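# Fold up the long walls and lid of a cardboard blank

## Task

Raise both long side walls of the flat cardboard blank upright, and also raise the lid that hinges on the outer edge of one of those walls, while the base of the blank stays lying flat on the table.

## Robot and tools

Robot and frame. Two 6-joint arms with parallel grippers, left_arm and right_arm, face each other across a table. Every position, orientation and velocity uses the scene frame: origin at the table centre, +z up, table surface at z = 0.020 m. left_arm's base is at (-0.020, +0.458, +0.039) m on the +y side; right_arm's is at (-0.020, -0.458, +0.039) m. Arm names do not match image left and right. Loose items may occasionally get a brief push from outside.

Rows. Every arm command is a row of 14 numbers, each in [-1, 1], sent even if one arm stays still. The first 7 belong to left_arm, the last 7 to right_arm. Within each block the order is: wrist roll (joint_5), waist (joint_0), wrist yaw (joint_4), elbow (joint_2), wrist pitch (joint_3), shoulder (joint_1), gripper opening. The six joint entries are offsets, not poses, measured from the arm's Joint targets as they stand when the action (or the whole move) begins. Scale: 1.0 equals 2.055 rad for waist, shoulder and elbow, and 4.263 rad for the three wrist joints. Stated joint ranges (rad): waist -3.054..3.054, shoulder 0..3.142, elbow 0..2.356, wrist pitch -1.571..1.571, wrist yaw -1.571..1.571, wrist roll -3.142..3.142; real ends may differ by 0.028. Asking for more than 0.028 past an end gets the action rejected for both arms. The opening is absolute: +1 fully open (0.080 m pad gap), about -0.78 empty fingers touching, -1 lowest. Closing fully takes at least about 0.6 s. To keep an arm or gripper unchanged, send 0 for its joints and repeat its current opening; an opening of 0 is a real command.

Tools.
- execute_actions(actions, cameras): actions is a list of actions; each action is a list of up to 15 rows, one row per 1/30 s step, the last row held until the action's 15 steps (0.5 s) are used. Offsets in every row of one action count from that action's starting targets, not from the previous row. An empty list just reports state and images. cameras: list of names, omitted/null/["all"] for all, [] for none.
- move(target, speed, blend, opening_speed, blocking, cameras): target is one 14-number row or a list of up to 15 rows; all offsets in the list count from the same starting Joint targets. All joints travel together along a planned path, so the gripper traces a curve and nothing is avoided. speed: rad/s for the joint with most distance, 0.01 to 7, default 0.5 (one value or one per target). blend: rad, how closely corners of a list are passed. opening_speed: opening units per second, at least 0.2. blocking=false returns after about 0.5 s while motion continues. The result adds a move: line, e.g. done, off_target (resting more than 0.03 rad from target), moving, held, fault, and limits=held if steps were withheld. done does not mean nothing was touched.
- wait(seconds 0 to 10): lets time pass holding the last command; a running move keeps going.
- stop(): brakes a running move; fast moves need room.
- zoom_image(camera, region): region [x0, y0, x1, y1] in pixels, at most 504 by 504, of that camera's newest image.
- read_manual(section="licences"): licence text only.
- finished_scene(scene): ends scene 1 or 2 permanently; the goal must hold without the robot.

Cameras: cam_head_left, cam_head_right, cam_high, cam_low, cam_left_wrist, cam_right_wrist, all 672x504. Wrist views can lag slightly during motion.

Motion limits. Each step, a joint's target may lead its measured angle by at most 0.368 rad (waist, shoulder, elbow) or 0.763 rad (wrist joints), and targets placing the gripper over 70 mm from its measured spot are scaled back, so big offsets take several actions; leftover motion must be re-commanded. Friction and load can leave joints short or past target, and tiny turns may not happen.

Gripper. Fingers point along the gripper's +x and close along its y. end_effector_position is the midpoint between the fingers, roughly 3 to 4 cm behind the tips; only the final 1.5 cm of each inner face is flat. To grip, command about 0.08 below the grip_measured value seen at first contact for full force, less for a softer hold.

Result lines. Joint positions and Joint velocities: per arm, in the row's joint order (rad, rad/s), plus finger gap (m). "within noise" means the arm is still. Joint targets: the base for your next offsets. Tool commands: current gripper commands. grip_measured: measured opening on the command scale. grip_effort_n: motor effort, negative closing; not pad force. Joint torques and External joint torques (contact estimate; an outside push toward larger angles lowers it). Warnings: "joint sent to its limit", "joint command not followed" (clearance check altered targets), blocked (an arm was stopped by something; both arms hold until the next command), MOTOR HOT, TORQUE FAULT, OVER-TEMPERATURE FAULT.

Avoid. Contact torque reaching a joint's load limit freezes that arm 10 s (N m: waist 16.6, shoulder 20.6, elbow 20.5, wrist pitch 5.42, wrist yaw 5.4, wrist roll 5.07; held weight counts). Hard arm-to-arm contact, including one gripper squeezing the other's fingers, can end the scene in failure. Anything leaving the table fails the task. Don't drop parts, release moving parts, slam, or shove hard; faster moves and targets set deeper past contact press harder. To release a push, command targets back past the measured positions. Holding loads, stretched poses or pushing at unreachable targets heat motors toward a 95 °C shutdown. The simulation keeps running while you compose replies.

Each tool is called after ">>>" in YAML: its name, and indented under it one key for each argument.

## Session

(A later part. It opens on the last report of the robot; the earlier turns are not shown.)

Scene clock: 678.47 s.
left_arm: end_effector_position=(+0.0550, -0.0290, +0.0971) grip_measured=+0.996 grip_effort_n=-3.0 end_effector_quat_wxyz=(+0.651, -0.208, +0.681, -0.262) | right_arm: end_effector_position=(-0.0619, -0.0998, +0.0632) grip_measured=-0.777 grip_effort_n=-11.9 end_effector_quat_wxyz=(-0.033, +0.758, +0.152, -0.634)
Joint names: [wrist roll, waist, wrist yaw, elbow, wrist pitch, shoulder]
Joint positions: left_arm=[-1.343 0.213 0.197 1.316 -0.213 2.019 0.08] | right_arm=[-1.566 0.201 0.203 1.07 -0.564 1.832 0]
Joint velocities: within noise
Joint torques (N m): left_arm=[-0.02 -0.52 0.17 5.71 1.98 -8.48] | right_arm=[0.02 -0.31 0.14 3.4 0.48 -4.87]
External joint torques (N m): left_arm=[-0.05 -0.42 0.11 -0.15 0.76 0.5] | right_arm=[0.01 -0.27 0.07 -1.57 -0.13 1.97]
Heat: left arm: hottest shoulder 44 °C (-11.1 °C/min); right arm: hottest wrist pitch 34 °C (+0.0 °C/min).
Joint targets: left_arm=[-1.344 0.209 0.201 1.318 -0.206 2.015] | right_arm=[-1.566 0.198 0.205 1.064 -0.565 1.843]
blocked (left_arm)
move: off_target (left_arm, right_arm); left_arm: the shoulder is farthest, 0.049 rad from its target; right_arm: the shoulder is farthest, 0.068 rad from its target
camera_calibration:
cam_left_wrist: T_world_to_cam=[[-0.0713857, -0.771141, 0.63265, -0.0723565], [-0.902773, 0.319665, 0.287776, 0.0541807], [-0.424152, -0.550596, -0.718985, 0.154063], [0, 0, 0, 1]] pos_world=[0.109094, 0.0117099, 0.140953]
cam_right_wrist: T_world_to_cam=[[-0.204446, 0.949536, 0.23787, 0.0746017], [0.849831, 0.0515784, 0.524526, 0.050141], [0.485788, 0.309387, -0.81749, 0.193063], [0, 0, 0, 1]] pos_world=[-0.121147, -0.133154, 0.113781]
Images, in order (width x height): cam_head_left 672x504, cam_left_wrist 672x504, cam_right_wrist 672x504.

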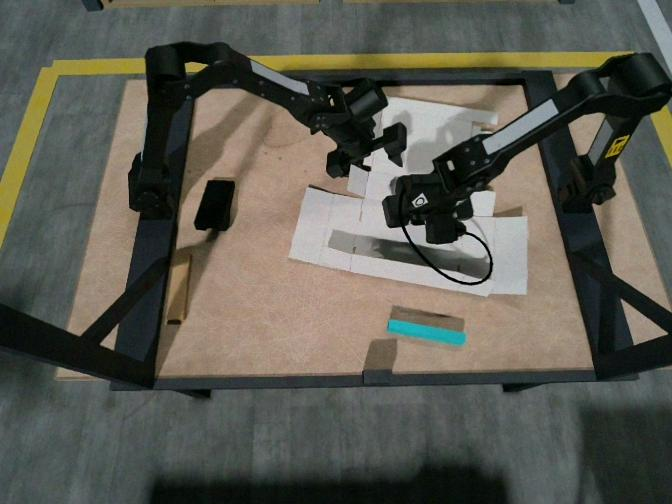

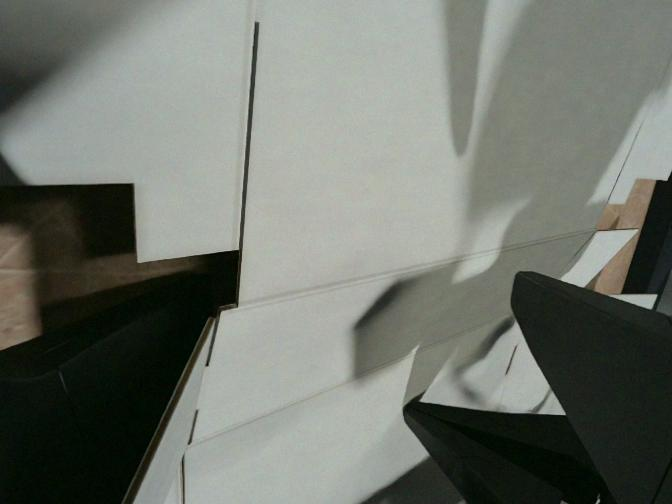

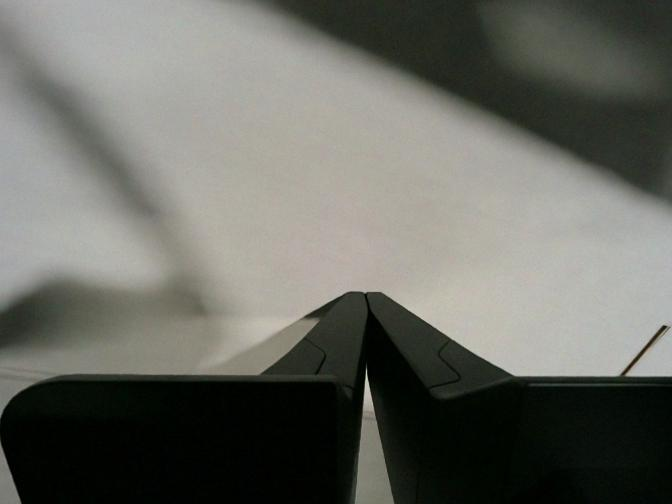

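>>> move:
  target:
    - [0,0,0.004,-0.0085,0.0083,0.0088,1,0,0,0,0,0,0,-0.78]
    - [0,0,0.004,-0.0085,0.0083,0.0088,1,0,0,0,0.0973,-0.0586,-0.0487,-0.78]
    - [0,0,0.004,-0.0085,0.0083,0.0088,1,0,-0.0178,0,0.2414,-0.0973,0.0667,-0.78]
    - [0,0,0.004,-0.0085,0.0083,0.0088,1,0,-0.0178,0,0.1148,-0.0223,0.1304,-0.78]
  speed: [0.2,0.4,0.4,0.25]
  cameras: ["cam_head_left","cam_left_wrist","cam_right_wrist"]

>>> zoom_image:
  camera: "cam_head_left"
  region: [280, 80, 560, 310]

>>> zoom_image:
  camera: "cam_left_wrist"
  region: [100, 100, 500, 504]

Scene clock: 700.10 s.
left_arm: end_effector_position=(+0.0544, -0.0303, +0.0922) grip_measured=+0.996 grip_effort_n=-3.0 end_effector_quat_wxyz=(+0.645, -0.211, +0.684, -0.268) | right_arm: end_effector_position=(-0.0545, -0.0475, +0.0636) grip_measured=-0.777 grip_effort_n=-11.9 end_effector_quat_wxyz=(-0.036, +0.768, +0.130, -0.626)
Joint names: [wrist roll, waist, wrist yaw, elbow, wrist pitch, shoulder]
Joint positions: left_arm=[-1.343 0.216 0.214 1.303 -0.18 2.03 0.08] | right_arm=[-1.566 0.165 0.222 1.343 -0.673 2.022 0]
Joint velocities: within noise
Joint torques (N m): left_arm=[0.05 -0.41 0.05 5.51 1.69 -8.04] | right_arm=[0.01 -0.03 0.01 3.48 0.56 -5.5]
External joint torques (N m): left_arm=[0.01 -0.42 -0.01 -0.24 0.48 0.9] | right_arm=[0 -0.03 -0.07 -1.73 -0.04 2.9]
Heat: left arm: hottest shoulder 47 °C (-1.0 °C/min); right arm: hottest elbow 33 °C (-2.0 °C/min).
Joint targets: left_arm=[-1.343 0.214 0.215 1.303 -0.178 2.030] | right_arm=[-1.566 0.164 0.221 1.338 -0.672 2.039]
blocked (right_arm)
move: off_target (right_arm); right_arm: the shoulder is farthest, 0.089 rad from its target
camera_calibration:
cam_left_wrist: T_world_to_cam=[[-0.0700245, -0.763074, 0.642506, -0.0710616], [-0.897169, 0.329754, 0.293854, 0.0550122], [-0.436101, -0.55586, -0.707698, 0.148969], [0, 0, 0, 1]] pos_world=[0.109345, 0.0104402, 0.134917]
cam_right_wrist: T_world_to_cam=[[-0.170771, 0.962072, 0.21273, 0.0304832], [0.839231, 0.028899, 0.543007, 0.0381348], [0.516265, 0.271259, -0.812336, 0.17305], [0, 0, 0, 1]] pos_world=[-0.116138, -0.0773706, 0.113383]
Images, in order (width x height): cam_head_left 672x504, cam_left_wrist 672x504, cam_right_wrist 672x504.

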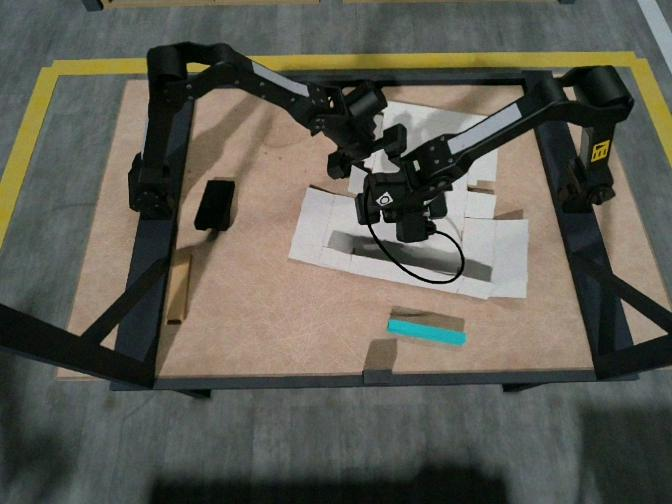

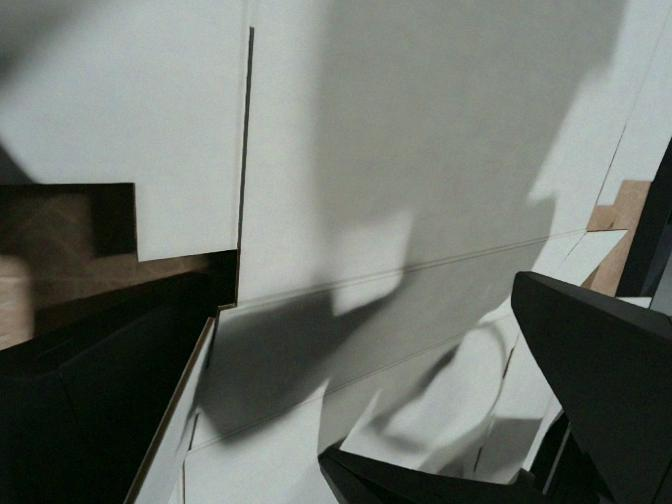

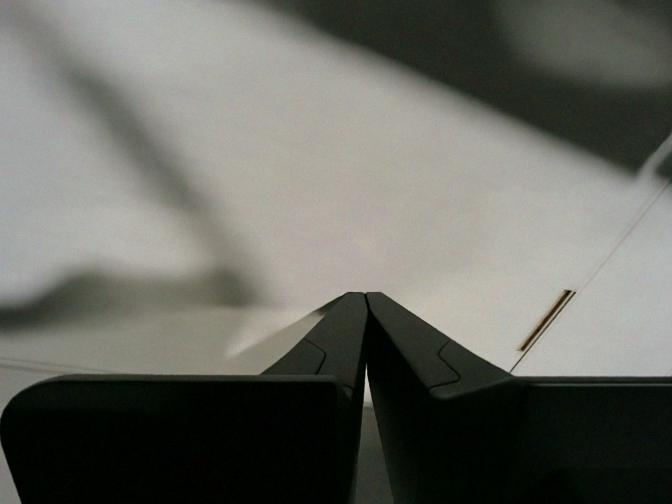

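Scaled by 1.800 from the camera's 672x504 image, which has a finer 960x720 frame.

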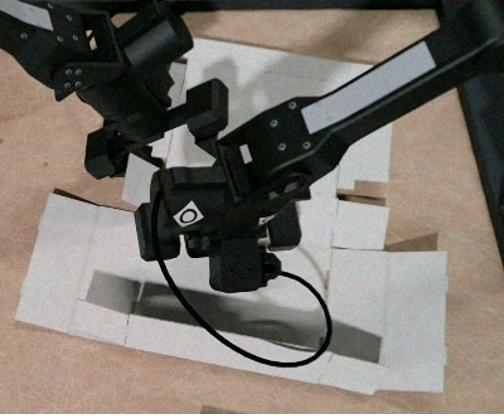

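Scaled by 1.248 from the camera's 672x504 image, which has a finer 960x720 frame.

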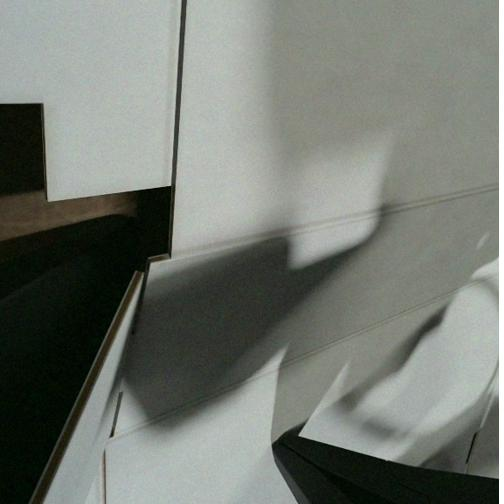

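>>> move:
  target:
    - [0,0,0,-0.0035,0.0034,0.0036,1,0,0,0,0,0,0,-0.78]
    - [0,0,0,-0.0035,0.0034,0.0036,1,0,0,0,-0.01,0.0,0.013,-0.78]
  speed: 0.15
  cameras: ["cam_left_wrist"]

Scene clock: 703.67 s.
left_arm: end_effector_position=(+0.0550, -0.0311, +0.0921) grip_measured=+0.996 grip_effort_n=-3.0 end_effector_quat_wxyz=(+0.645, -0.213, +0.683, -0.270) | right_arm: end_effector_position=(-0.0543, -0.0478, +0.0629) grip_measured=-0.777 grip_effort_n=-11.4 end_effector_quat_wxyz=(-0.035, +0.769, +0.130, -0.625)
Joint names: [wrist roll, waist, wrist yaw, elbow, wrist pitch, shoulder]
Joint positions: left_arm=[-1.343 0.217 0.214 1.302 -0.171 2.032 0.08] | right_arm=[-1.566 0.165 0.225 1.343 -0.673 2.024 0]
Joint velocities: within noise
Joint torques (N m): left_arm=[0.03 -0.32 0.06 5.23 2.1 -7.32] | right_arm=[0.02 -0.16 -0.07 1.62 0.52 -3.02]
External joint torques (N m): left_arm=[0 -0.21 -0.01 -0.55 0.87 1.7] | right_arm=[0.01 -0.17 -0.15 -3.59 -0.08 5.34]
Heat: left arm: hottest shoulder 47 °C (+0.0 °C/min); right arm: hottest elbow 33 °C (-2.0 °C/min).
Joint targets: left_arm=[-1.343 0.214 0.215 1.296 -0.164 2.038] | right_arm=[-1.566 0.164 0.221 1.317 -0.672 2.066]
move: off_target (right_arm); right_arm: the shoulder is farthest, 0.042 rad from its target
camera_calibration:
cam_left_wrist: T_world_to_cam=[[-0.0701998, -0.759482, 0.646729, -0.0718552], [-0.897749, 0.330742, 0.290957, 0.0561834], [-0.434877, -0.560176, -0.705043, 0.148192], [0, 0, 0, 1]] pos_world=[0.10984, 0.00985847, 0.134605]
Images, in order (width x height): cam_left_wrist 672x504.

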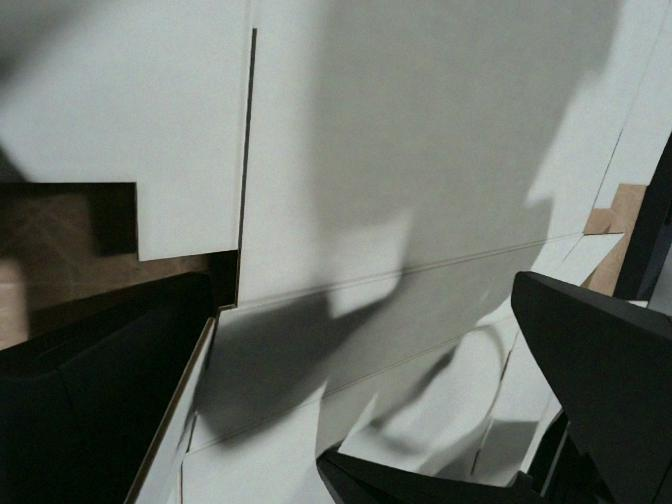

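>>> move:
  target:
    - [0,0,0,0.0172,-0.0167,-0.0174,1,0,0,0,0,0,0,-0.78]
  speed: 0.12
  cameras: ["cam_left_wrist"]

>>> move:
  target:
    - [0,0,0,0.0086,-0.0083,-0.0087,1,0,0,0,0,0,0,-0.78]
  speed: 0.12
  cameras: ["cam_left_wrist","cam_head_left"]

>>> zoom_image:
  camera: "cam_head_left"
  region: [280, 80, 560, 310]

Scene clock: 710.20 s.
left_arm: end_effector_position=(+0.0527, -0.0253, +0.0959) grip_measured=+0.996 grip_effort_n=-3.0 end_effector_quat_wxyz=(+0.646, -0.202, +0.690, -0.258) | right_arm: end_effector_position=(-0.0543, -0.0478, +0.0629) grip_measured=-0.777 grip_effort_n=-12.3 end_effector_quat_wxyz=(-0.035, +0.769, +0.130, -0.625)
Joint names: [wrist roll, waist, wrist yaw, elbow, wrist pitch, shoulder]
Joint positions: left_arm=[-1.343 0.215 0.214 1.316 -0.235 2.016 0.08] | right_arm=[-1.566 0.165 0.225 1.343 -0.673 2.024 0]
Joint velocities: within noise
Joint torques (N m): left_arm=[0.06 -0.14 0.06 7.36 1.48 -9.52] | right_arm=[0.02 -0.14 -0.07 1.58 0.52 -3.01]
External joint torques (N m): left_arm=[0.03 -0.08 -0.01 1.48 0.28 -0.48] | right_arm=[0.02 -0.14 -0.16 -3.53 -0.05 5.27]
Heat: left arm: hottest shoulder 48 °C (+2.0 °C/min); right arm: hottest wrist pitch 33 °C (-3.0 °C/min).
Joint targets: left_arm=[-1.343 0.214 0.215 1.332 -0.235 2.002] | right_arm=[-1.566 0.164 0.221 1.317 -0.672 2.066]
move: off_target (right_arm); right_arm: the shoulder is farthest, 0.042 rad from its target
camera_calibration:
cam_left_wrist: T_world_to_cam=[[-0.0666722, -0.78067, 0.621377, -0.0683567], [-0.894962, 0.322123, 0.308674, 0.049047], [-0.441133, -0.535529, -0.720146, 0.155575], [0, 0, 0, 1]] pos_world=[0.107967, 0.0141515, 0.139372]
Images, in order (width x height): cam_left_wrist 672x504.

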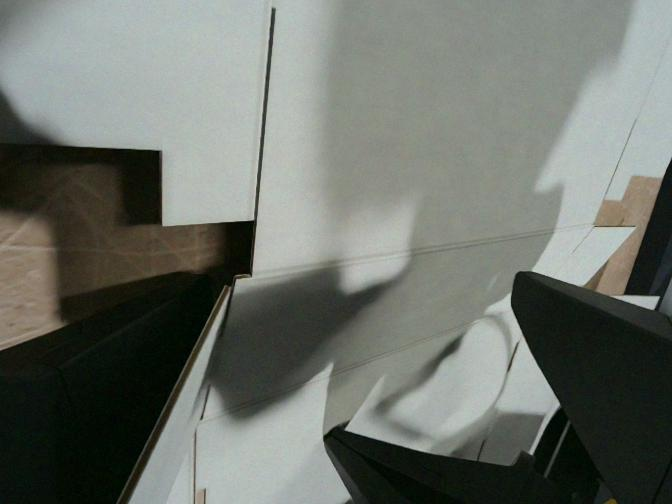

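Scene clock: 710.97 s.
left_arm: end_effector_position=(+0.0521, -0.0226, +0.1009) grip_measured=+0.996 grip_effort_n=-3.0 end_effector_quat_wxyz=(+0.646, -0.198, +0.692, -0.253) | right_arm: end_effector_position=(-0.0543, -0.0478, +0.0629) grip_measured=-0.777 grip_effort_n=-11.9 end_effector_quat_wxyz=(-0.035, +0.769, +0.130, -0.625)
Joint names: [wrist roll, waist, wrist yaw, elbow, wrist pitch, shoulder]
Joint positions: left_arm=[-1.343 0.215 0.214 1.327 -0.272 2.004 0.08] | right_arm=[-1.566 0.165 0.225 1.343 -0.673 2.024 0]
Joint velocities: within noise
Joint torques (N m): left_arm=[0.05 0 0.04 8.04 1.61 -10.17] | right_arm=[0.02 -0.15 -0.07 1.61 0.52 -3.01]
External joint torques (N m): left_arm=[0.02 0 -0.02 2.17 0.42 -1.28] | right_arm=[0.01 -0.15 -0.16 -3.59 -0.07 5.37]
Heat: left arm: hottest shoulder 48 °C (+2.0 °C/min); right arm: hottest wrist pitch 33 °C (-3.0 °C/min).
Joint targets: left_arm=[-1.343 0.214 0.215 1.349 -0.270 1.984] | right_arm=[-1.566 0.164 0.221 1.317 -0.672 2.066]
move: off_target (right_arm); right_arm: the shoulder is farthest, 0.042 rad from its target
camera_calibration:
cam_left_wrist: T_world_to_cam=[[-0.0648396, -0.788933, 0.611049, -0.0686547], [-0.89404, 0.31793, 0.315616, 0.0453552], [-0.443271, -0.525838, -0.725952, 0.161252], [0, 0, 0, 1]] pos_world=[0.107576, 0.0162088, 0.144698]
Images, in order (width x height): cam_head_left 672x504, cam_left_wrist 672x504.

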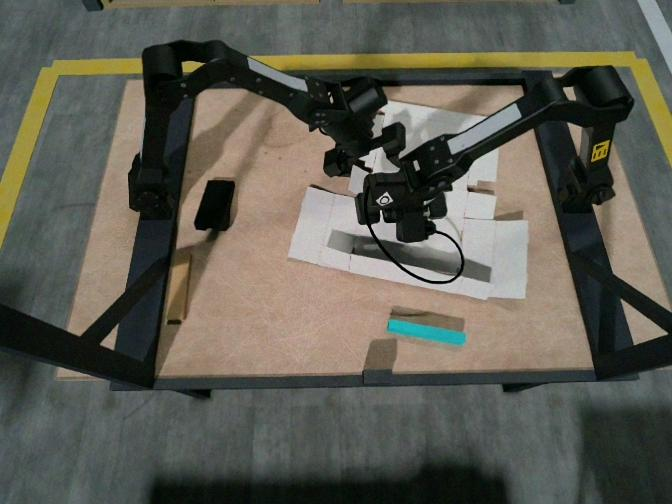

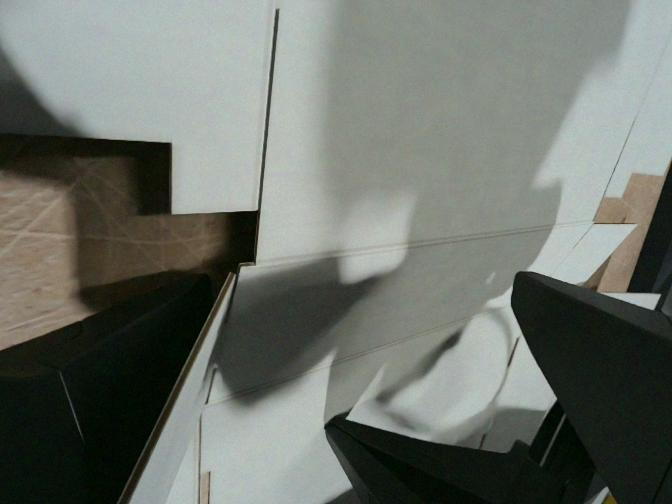

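Scaled by 1.800 from the camera's 672x504 image, which has a finer 960x720 frame.

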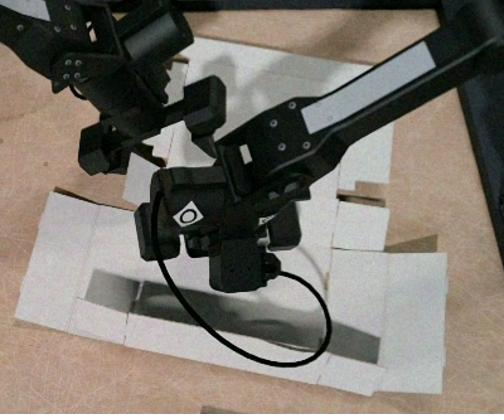

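>>> move:
  target:
    - [0,-0.003,0,0.0172,-0.0167,-0.0174,1,0,0,0,0,0,0,-0.78]
  speed: 0.12
  cameras: ["cam_left_wrist"]

>>> move:
  target:
    - [0,-0.01,0,0.0172,-0.0167,-0.0174,1,0,0,0,0,0,0,-0.78]
  speed: 0.12
  cameras: ["cam_left_wrist","cam_head_left"]

>>> zoom_image:
  camera: "cam_head_left"
  region: [280, 80, 560, 310]

Scene clock: 715.70 s.
left_arm: end_effector_position=(+0.0512, -0.0180, +0.1149) grip_measured=+0.996 grip_effort_n=-3.0 end_effector_quat_wxyz=(+0.648, -0.193, +0.695, -0.246) | right_arm: end_effector_position=(-0.0543, -0.0478, +0.0629) grip_measured=-0.777 grip_effort_n=-11.4 end_effector_quat_wxyz=(-0.035, +0.769, +0.130, -0.625)
Joint names: [wrist roll, waist, wrist yaw, elbow, wrist pitch, shoulder]
Joint positions: left_arm=[-1.343 0.214 0.212 1.355 -0.348 1.974 0.08] | right_arm=[-1.566 0.165 0.225 1.343 -0.673 2.024 0]
Joint velocities: within noise
Joint torques (N m): left_arm=[0.03 -0.69 0.16 8.61 1.91 -10.66] | right_arm=[0.02 -0.14 -0.08 1.6 0.53 -2.99]
External joint torques (N m): left_arm=[0 -0.63 0.09 2.68 0.77 -1.87] | right_arm=[0.01 -0.19 -0.16 -3.64 -0.08 5.4]
Heat: left arm: hottest shoulder 50 °C (+5.0 °C/min); right arm: hottest wrist pitch 33 °C (-2.0 °C/min). Fold the left arm in close to its base, or ease its load, before you think long.
Joint targets: left_arm=[-1.343 0.208 0.215 1.385 -0.341 1.948] | right_arm=[-1.566 0.164 0.220 1.317 -0.672 2.066]
MOTOR HOT: the shoulder of the left arm reports 50 °C; the controller stops that arm at 95 °C. To cool a motor, set the load down, stop pushing, or move to a pose that needs little force.
move: off_target (right_arm); right_arm: the shoulder is farthest, 0.042 rad from its target
camera_calibration:
cam_left_wrist: T_world_to_cam=[[-0.0634861, -0.800252, 0.596294, -0.0722596], [-0.893678, 0.31153, 0.322938, 0.0375149], [-0.444195, -0.512393, -0.734945, 0.174792], [0, 0, 0, 1]] pos_world=[0.10658, 0.0200491, 0.159435]
Images, in order (width x height): cam_left_wrist 672x504.

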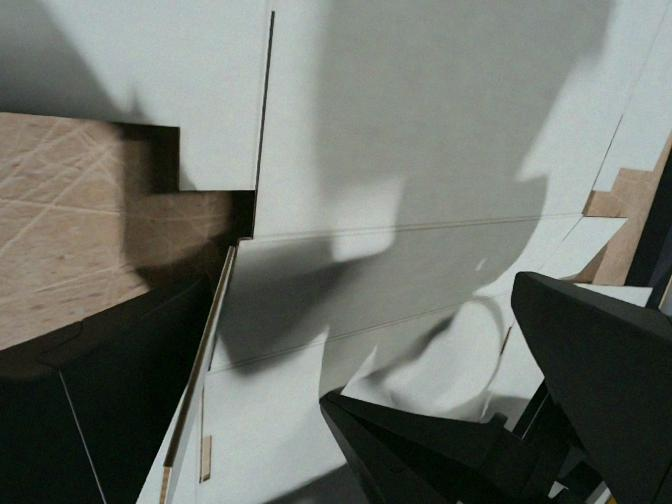

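Scene clock: 716.67 s.
left_arm: end_effector_position=(+0.0414, -0.0181, +0.1398) grip_measured=+0.996 grip_effort_n=-3.0 end_effector_quat_wxyz=(+0.646, -0.189, +0.694, -0.257) | right_arm: end_effector_position=(-0.0542, -0.0479, +0.0628) grip_measured=-0.777 grip_effort_n=-11.4 end_effector_quat_wxyz=(-0.035, +0.769, +0.130, -0.625)
Joint names: [wrist roll, waist, wrist yaw, elbow, wrist pitch, shoulder]
Joint positions: left_arm=[-1.343 0.193 0.208 1.394 -0.418 1.932 0.08] | right_arm=[-1.566 0.165 0.225 1.342 -0.673 2.024 0]
Joint velocities: within noise
Joint torques (N m): left_arm=[0.05 -0.53 0.27 8.55 1.83 -9.84] | right_arm=[0.03 -0.14 -0.09 1.59 0.52 -2.98]
External joint torques (N m): left_arm=[0.02 -0.53 0.2 2.44 0.66 -1.16] | right_arm=[0.02 -0.19 -0.17 -3.61 -0.08 5.36]
Heat: left arm: hottest shoulder 51 °C (+6.0 °C/min); right arm: hottest wrist pitch 33 °C (-2.0 °C/min). Fold the left arm in close to its base, or ease its load, before you think long.
Joint targets: left_arm=[-1.343 0.187 0.215 1.420 -0.413 1.912] | right_arm=[-1.566 0.164 0.220 1.317 -0.672 2.066]
MOTOR HOT: still on. The shoulder of the left arm reports 51 °C.
move: off_target (right_arm); right_arm: the shoulder is farthest, 0.042 rad from its target
camera_calibration:
cam_left_wrist: T_world_to_cam=[[-0.0821331, -0.792192, 0.60472, -0.0879797], [-0.889157, 0.332322, 0.314581, 0.0221862], [-0.45017, -0.511854, -0.731678, 0.1886], [0, 0, 0, 1]] pos_world=[0.0974029, 0.0194656, 0.184218]
Images, in order (width x height): cam_head_left 672x504, cam_left_wrist 672x504.

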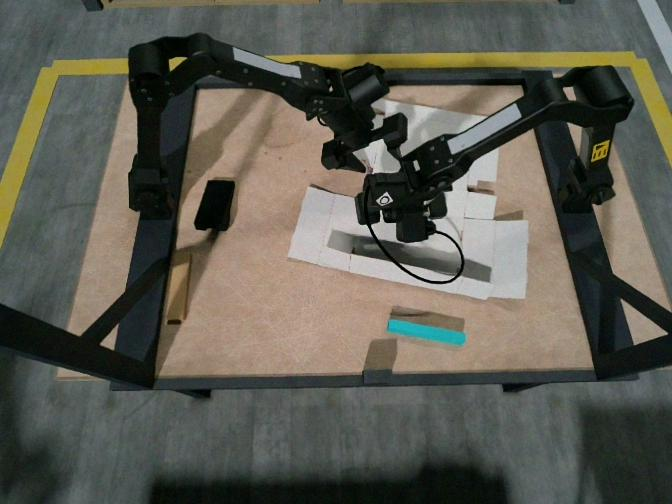

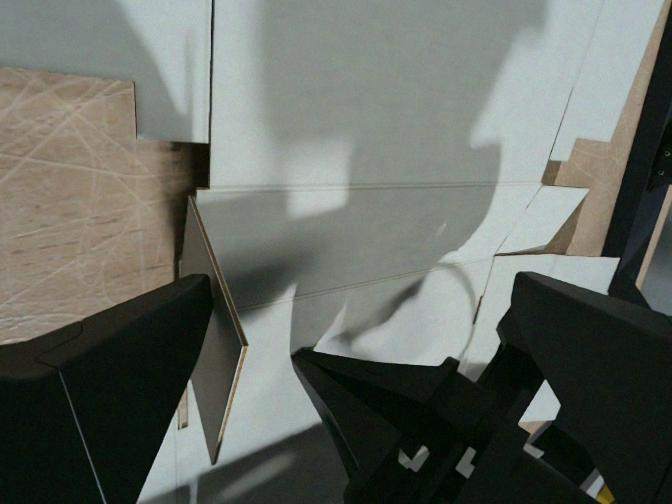

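Scaled by 1.800 from the camera's 672x504 image, which has a finer 960x720 frame.

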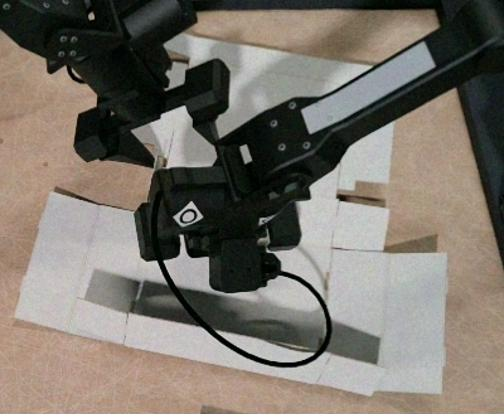

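>>> zoom_image:
  camera: "cam_left_wrist"
  region: [80, 100, 380, 500]

Scaled by 1.260 from the camera's 672x504 image, which has a finer 960x720 frame.

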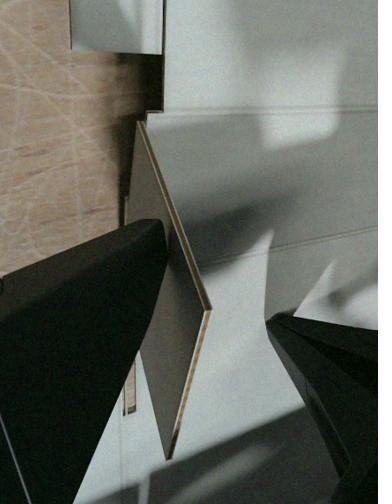

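>>> move:
  target:
    - [0,0,0,-0.0103,0.01,0.0104,1,0,0,0,0,0,0,-0.78]
  speed: 0.15
  cameras: ["cam_left_wrist","cam_head_left"]

>>> zoom_image:
  camera: "cam_left_wrist"
  region: [80, 100, 380, 500]

>>> zoom_image:
  camera: "cam_head_left"
  region: [300, 120, 460, 280]

Scene clock: 751.27 s.
left_arm: end_effector_position=(+0.0413, -0.0246, +0.1447) grip_measured=+0.996 grip_effort_n=-3.0 end_effector_quat_wxyz=(+0.644, -0.199, +0.687, -0.271) | right_arm: end_effector_position=(-0.0541, -0.0479, +0.0629) grip_measured=-0.777 grip_effort_n=-11.4 end_effector_quat_wxyz=(-0.035, +0.769, +0.130, -0.624)
Joint names: [wrist roll, waist, wrist yaw, elbow, wrist pitch, shoulder]
Joint positions: left_arm=[-1.343 0.191 0.21 1.394 -0.38 1.932 0.08] | right_arm=[-1.566 0.165 0.226 1.342 -0.673 2.024 0]
Joint velocities: within noise
Joint torques (N m): left_arm=[0.07 -0.3 0.16 6.46 2.24 -7.66] | right_arm=[0.02 -0.12 -0.11 1.59 0.52 -3.03]
External joint torques (N m): left_arm=[0.03 -0.27 0.09 0.33 1.03 1.05] | right_arm=[0.01 -0.16 -0.19 -3.58 -0.07 5.26]
Heat: left arm: hottest shoulder 53 °C (+7.1 °C/min); right arm: hottest wrist pitch 32 °C (-1.0 °C/min). Fold the left arm in close to its base, or ease its load, before you think long.
Joint targets: left_arm=[-1.343 0.187 0.215 1.399 -0.370 1.934] | right_arm=[-1.566 0.164 0.221 1.317 -0.672 2.066]
MOTOR HOT: still on. The shoulder of the left arm reports 53 °C.
move: off_target (right_arm); right_arm: the shoulder is farthest, 0.042 rad from its target
camera_calibration:
cam_left_wrist: T_world_to_cam=[[-0.0882845, -0.769037, 0.633078, -0.0993536], [-0.889727, 0.346649, 0.29702, 0.0255773], [-0.447875, -0.537044, -0.714836, 0.185558], [0, 0, 0, 1]] pos_world=[0.0970921, 0.0143798, 0.187945]
Images, in order (width x height): cam_head_left 672x504, cam_left_wrist 672x504.

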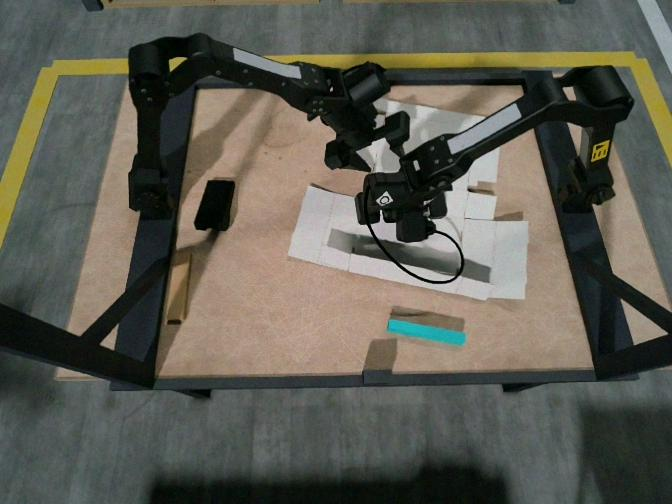

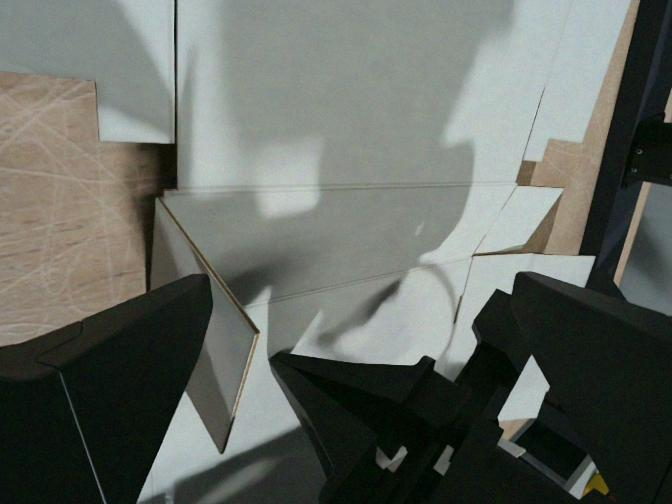

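Scaled by 1.260 from the camera's 672x504 image, which has a finer 960x720 frame.

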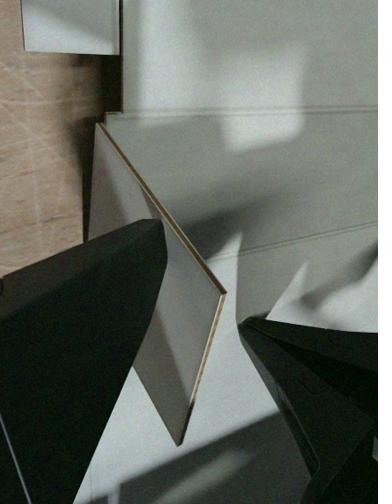

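Scaled by 3.150 from the camera's 672x504 image, which has a finer 960x720 frame.

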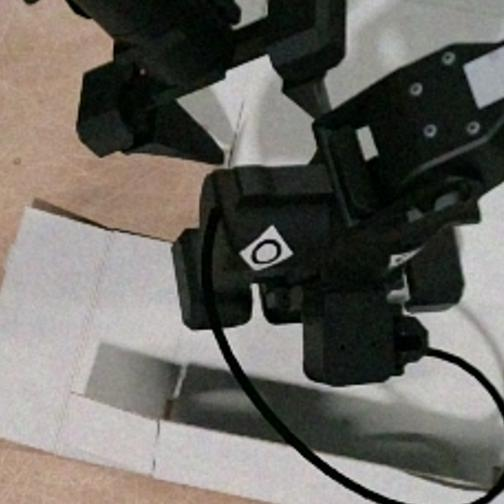

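>>> move:
  target:
    - [0,0.02,0,0.03,0.0,-0.12,1,0,0,0,0,0,0,-0.78]
    - [0.315,0.05,-0.0504,0.0433,-0.0957,-0.308,1,0,0,0,0,0,0,-0.78]
  speed: [0.4,0.8]
  cameras: ["cam_left_wrist","cam_head_left","cam_head_right"]

>>> zoom_image:
  camera: "cam_head_left"
  region: [280, 80, 560, 310]

>>> zoom_image:
  camera: "cam_left_wrist"
  region: [200, 150, 600, 504]

Scene clock: 772.27 s.
left_arm: end_effector_position=(+0.0821, +0.1105, +0.3708) grip_measured=+0.996 grip_effort_n=-3.5 end_effector_quat_wxyz=(+0.763, +0.179, +0.244, -0.572) | right_arm: end_effector_position=(-0.0541, -0.0479, +0.0629) grip_measured=-0.777 grip_effort_n=-11.9 end_effector_quat_wxyz=(-0.035, +0.769, +0.130, -0.624)
Joint names: [wrist roll, waist, wrist yaw, elbow, wrist pitch, shoulder]
Joint positions: left_arm=[-0.003 0.288 0.004 1.472 -0.779 1.308 0.08] | right_arm=[-1.566 0.165 0.226 1.342 -0.673 2.024 0]
Joint velocities: within noise
Joint torques (N m): left_arm=[0.11 0.23 -0.15 7.88 1.92 -5.07] | right_arm=[0.03 -0.14 -0.12 1.61 0.52 -2.99]
External joint torques (N m): left_arm=[0.11 0.21 -0.14 1.65 0.4 -0.71] | right_arm=[0.02 -0.21 -0.2 -3.52 -0.06 5.3]
Heat: left arm: hottest shoulder 51 °C (+2.0 °C/min); right arm: hottest wrist pitch 32 °C (-1.0 °C/min). Fold the left arm in close to its base, or ease its load, before you think long.
Joint targets: left_arm=[0.000 0.290 0.000 1.488 -0.778 1.301] | right_arm=[-1.566 0.164 0.221 1.317 -0.672 2.066]
MOTOR HOT: still on. The shoulder of the left arm reports 51 °C.
move: off_target (right_arm); right_arm: the shoulder is farthest, 0.042 rad from its target
camera_calibration:
cam_left_wrist: T_world_to_cam=[[-0.96265, -0.270737, -0.00249109, 0.117331], [-0.224788, 0.80433, -0.550022, 0.156802], [0.150915, -0.528919, -0.835146, 0.432553], [0, 0, 0, 1]] pos_world=[0.0829169, 0.134431, 0.447782]
Images, in order (width x height): cam_head_left 672x504, cam_head_right 672x504, cam_left_wrist 672x504.

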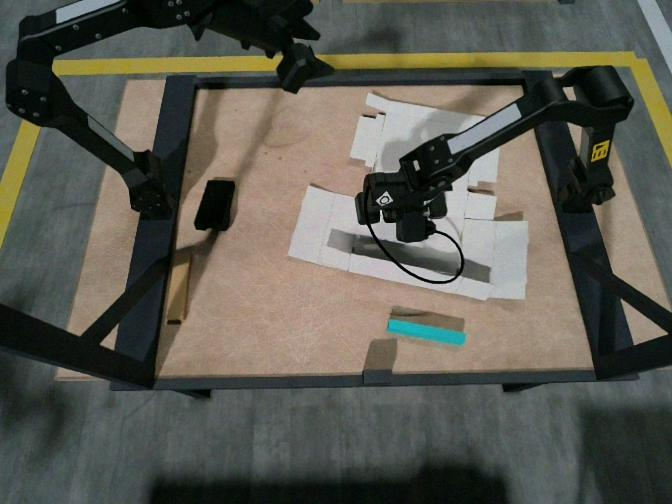

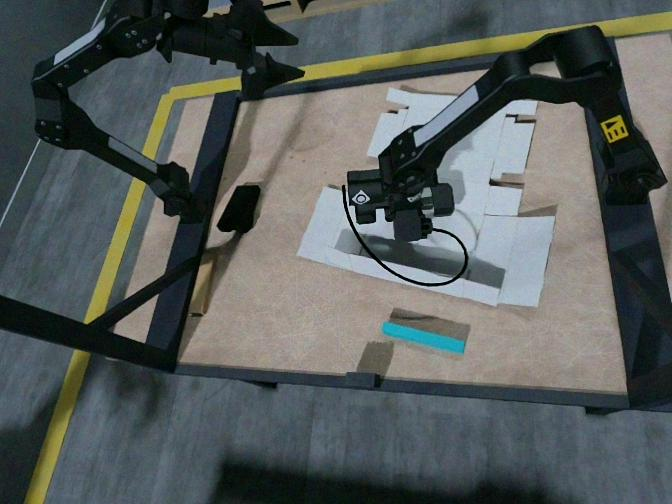

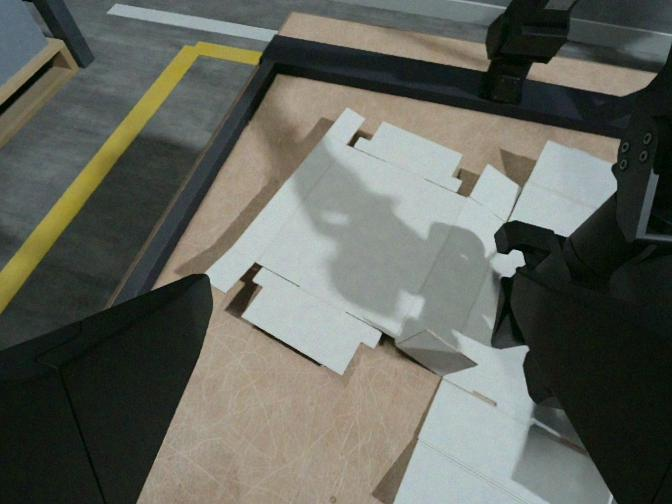

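Scaled by 1.800 from the camera's 672x504 image, which has a finer 960x720 frame.

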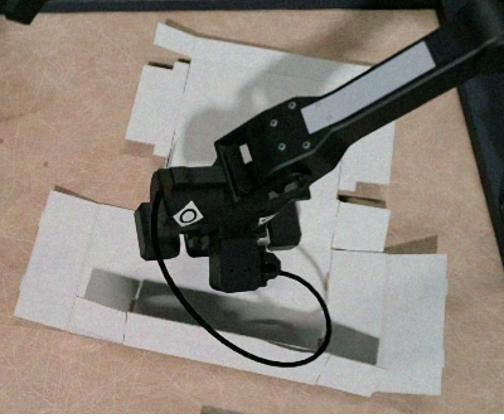

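Scaled by 1.260 from the camera's 672x504 image, which has a finer 960x720 frame.

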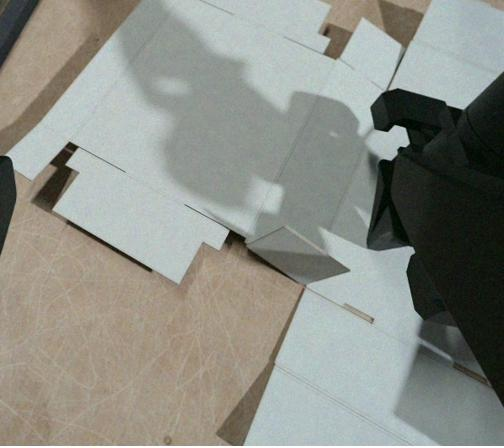

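>>> move:
  target:
    - [-0.3685,-0.0786,0,0.3506,-0.1286,0.4775,1,0,0,0,0,0,0,-0.78]
  speed: 0.8
  cameras: ["cam_left_wrist","cam_head_left","cam_head_right"]

>>> zoom_image:
  camera: "cam_left_wrist"
  region: [150, 100, 550, 504]

Scene clock: 798.40 s.
left_arm: end_effector_position=(+0.0408, -0.0144, +0.1670) grip_measured=+0.996 grip_effort_n=-3.5 end_effector_quat_wxyz=(-0.706, +0.101, -0.701, +0.013) | right_arm: end_effector_position=(-0.0541, -0.0479, +0.0629) grip_measured=-0.777 grip_effort_n=-11.9 end_effector_quat_wxyz=(-0.035, +0.769, +0.130, -0.624)
Joint names: [wrist roll, waist, wrist yaw, elbow, wrist pitch, shoulder]
Joint positions: left_arm=[-1.568 0.129 0.004 2.193 -1.325 2.278 0.08] | right_arm=[-1.566 0.165 0.226 1.342 -0.673 2.024 0]
Joint velocities: within noise
Joint torques (N m): left_arm=[-0.09 -0.18 -0.2 7.1 0.75 -8.63] | right_arm=[0.02 -0.13 -0.11 1.6 0.51 -2.99]
External joint torques (N m): left_arm=[-0.1 -0.24 -0.15 1.52 0.24 1.7] | right_arm=[0.01 -0.1 -0.2 -3.58 -0.07 5.35]
Heat: left arm: hottest shoulder 47 °C (-6.1 °C/min); right arm: hottest wrist pitch 32 °C (+0.0 °C/min).
Joint targets: left_arm=[-1.571 0.129 0.000 2.209 -1.326 2.282] | right_arm=[-1.566 0.164 0.221 1.317 -0.672 2.066]
MOTOR HOT: cleared for the motors of the left arm.
move: off_target (right_arm); right_arm: the shoulder is farthest, 0.042 rad from its target
camera_calibration:
cam_left_wrist: T_world_to_cam=[[0.111264, -0.979797, 0.166188, -0.0389697], [-0.931622, -0.044617, 0.360679, 0.000385853], [-0.345977, -0.194955, -0.917765, 0.241388], [0, 0, 0, 1]] pos_world=[0.08821, 0.0088946, 0.227874]
Images, in order (width x height): cam_head_left 672x504, cam_head_right 672x504, cam_left_wrist 672x504.

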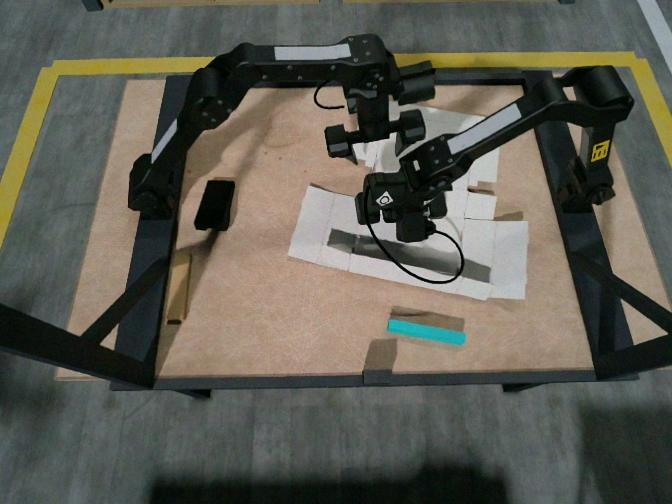

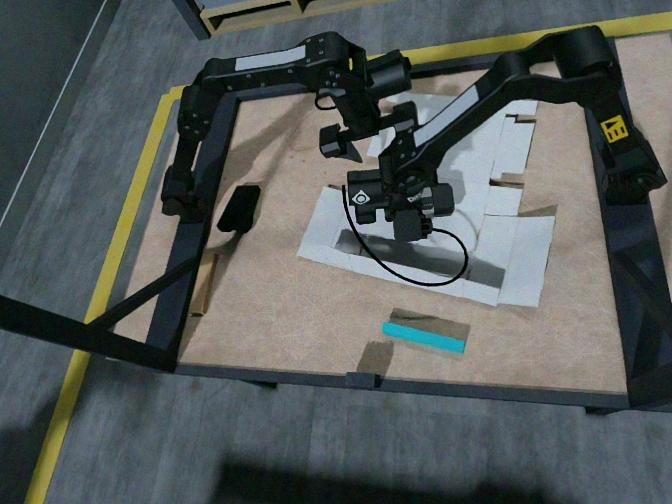

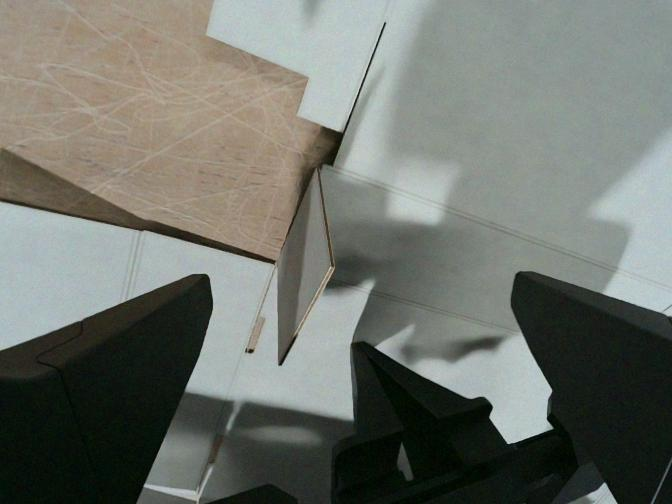

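Scaled by 1.248 from the camera's 672x504 image, which has a finer 960x720 frame.

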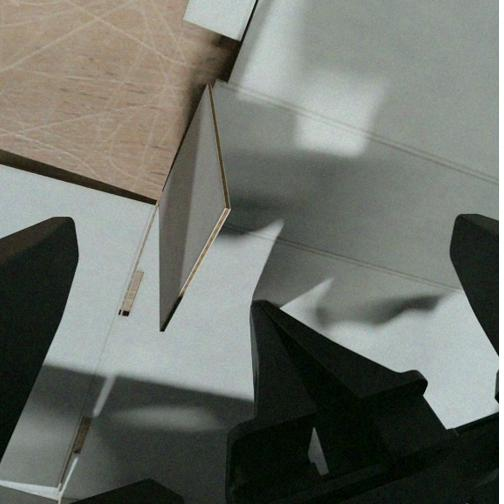

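>>> move:
  target:
    - [0,0,0,-0.1145,0.0523,-0.0059,1,0,0,0,0,0,0,-0.78]
  speed: 0.3
  cameras: ["cam_left_wrist"]

>>> move:
  target:
    - [0,0,0,0,0,0,-0.6,0,0,0,0,0,0,-0.78]
  speed: 0.3
  opening_speed: 0.9
  cameras: ["cam_left_wrist","cam_head_left"]

Scene clock: 809.33 s.
left_arm: end_effector_position=(+0.0413, -0.0189, +0.1142) grip_measured=+0.996 grip_effort_n=-3.5 end_effector_quat_wxyz=(-0.706, +0.104, -0.700, +0.015) | right_arm: end_effector_position=(-0.0541, -0.0479, +0.0629) grip_measured=-0.777 grip_effort_n=-11.9 end_effector_quat_wxyz=(-0.035, +0.769, +0.130, -0.624)
Joint names: [wrist roll, waist, wrist yaw, elbow, wrist pitch, shoulder]
Joint positions: left_arm=[-1.568 0.129 0.004 1.982 -1.105 2.278 0.08] | right_arm=[-1.566 0.165 0.226 1.342 -0.673 2.024 0]
Joint velocities: within noise
Joint torques (N m): left_arm=[-0.06 0.19 -0.12 4.88 0.96 -10.05] | right_arm=[0.02 -0.14 -0.11 1.6 0.52 -3.01]
External joint torques (N m): left_arm=[-0.06 0.2 -0.07 -0.75 0.41 0.24] | right_arm=[0.01 -0.21 -0.19 -3.55 -0.07 5.23]
Heat: left arm: hottest shoulder 50 °C (-3.0 °C/min); right arm: hottest wrist pitch 32 °C (+0.0 °C/min). Fold the left arm in close to its base, or ease its load, before you think long.
Joint targets: left_arm=[-1.571 0.129 0.000 1.973 -1.103 2.270] | right_arm=[-1.566 0.164 0.221 1.317 -0.672 2.066]
MOTOR HOT: the shoulder of the left arm reports 50 °C; the controller stops that arm at 95 °C. To cool a motor, set the load down, stop pushing, or move to a pose that needs little force.
move: off_target (right_arm); right_arm: the shoulder is farthest, 0.042 rad from its target
camera_calibration:
cam_left_wrist: T_world_to_cam=[[0.111459, -0.978338, 0.174448, -0.0355033], [-0.932007, -0.0419891, 0.359999, 0.0199891], [-0.344876, -0.202712, -0.916498, 0.192006], [0, 0, 0, 1]] pos_world=[0.0888055, 0.00502701, 0.174971]
Images, in order (width x height): cam_left_wrist 672x504.

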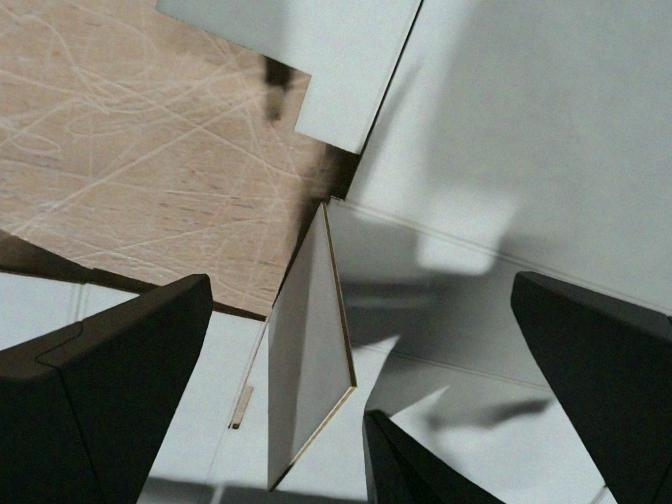

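Scene clock: 811.47 s.
left_arm: end_effector_position=(+0.0427, -0.0169, +0.1130) grip_measured=-0.595 grip_effort_n=-22.6 end_effector_quat_wxyz=(-0.707, +0.102, -0.699, +0.012) | right_arm: end_effector_position=(-0.0535, -0.0480, +0.0629) grip_measured=-0.777 grip_effort_n=-11.9 end_effector_quat_wxyz=(-0.035, +0.771, +0.130, -0.623)
Joint names: [wrist roll, waist, wrist yaw, elbow, wrist pitch, shoulder]
Joint positions: left_arm=[-1.568 0.131 -0.001 1.979 -1.109 2.278 0.008] | right_arm=[-1.566 0.165 0.23 1.342 -0.673 2.024 0]
Joint velocities: within noise
Joint torques (N m): left_arm=[-0.05 -0.33 -0.04 5.16 1.26 -10.16] | right_arm=[0.03 -0.14 -0.27 1.67 0.52 -2.99]
External joint torques (N m): left_arm=[-0.06 -0.32 0.01 -0.5 0.73 0.24] | right_arm=[0.02 -0.13 -0.36 -3.52 -0.07 5.39]
Heat: left arm: hottest shoulder 51 °C (-2.0 °C/min); right arm: hottest wrist pitch 32 °C (+0.0 °C/min). Fold the left arm in close to its base, or ease its load, before you think long.
Joint targets: left_arm=[-1.571 0.129 0.000 1.973 -1.103 2.270] | right_arm=[-1.566 0.164 0.221 1.317 -0.672 2.066]
MOTOR HOT: still on. The shoulder of the left arm reports 51 °C.
move: off_target (right_arm); right_arm: the shoulder is farthest, 0.042 rad from its target
camera_calibration:
cam_left_wrist: T_world_to_cam=[[0.113514, -0.979473, 0.166573, -0.0327285], [-0.932977, -0.0474482, 0.356794, 0.0219776], [-0.341567, -0.19591, -0.919212, 0.191976], [0, 0, 0, 1]] pos_world=[0.0897924, 0.00659608, 0.174077]
Images, in order (width x height): cam_head_left 672x504, cam_left_wrist 672x504.

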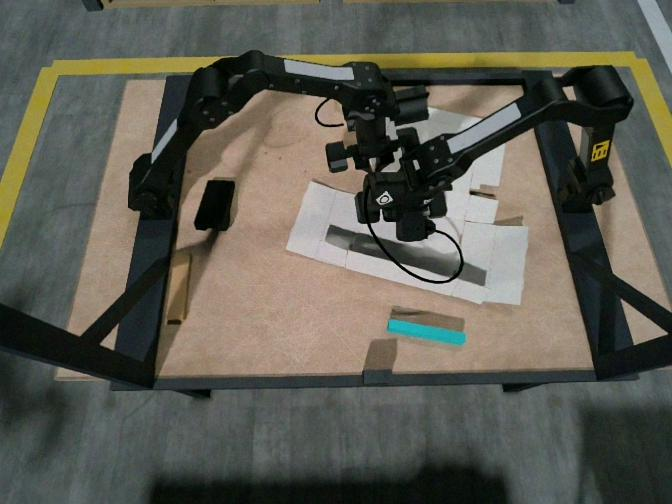

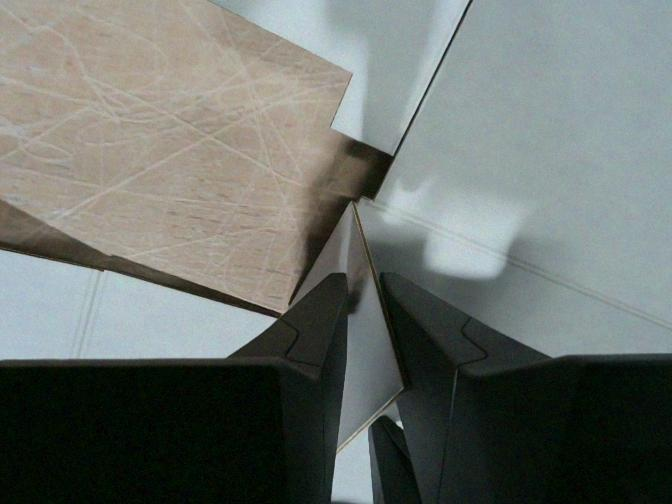

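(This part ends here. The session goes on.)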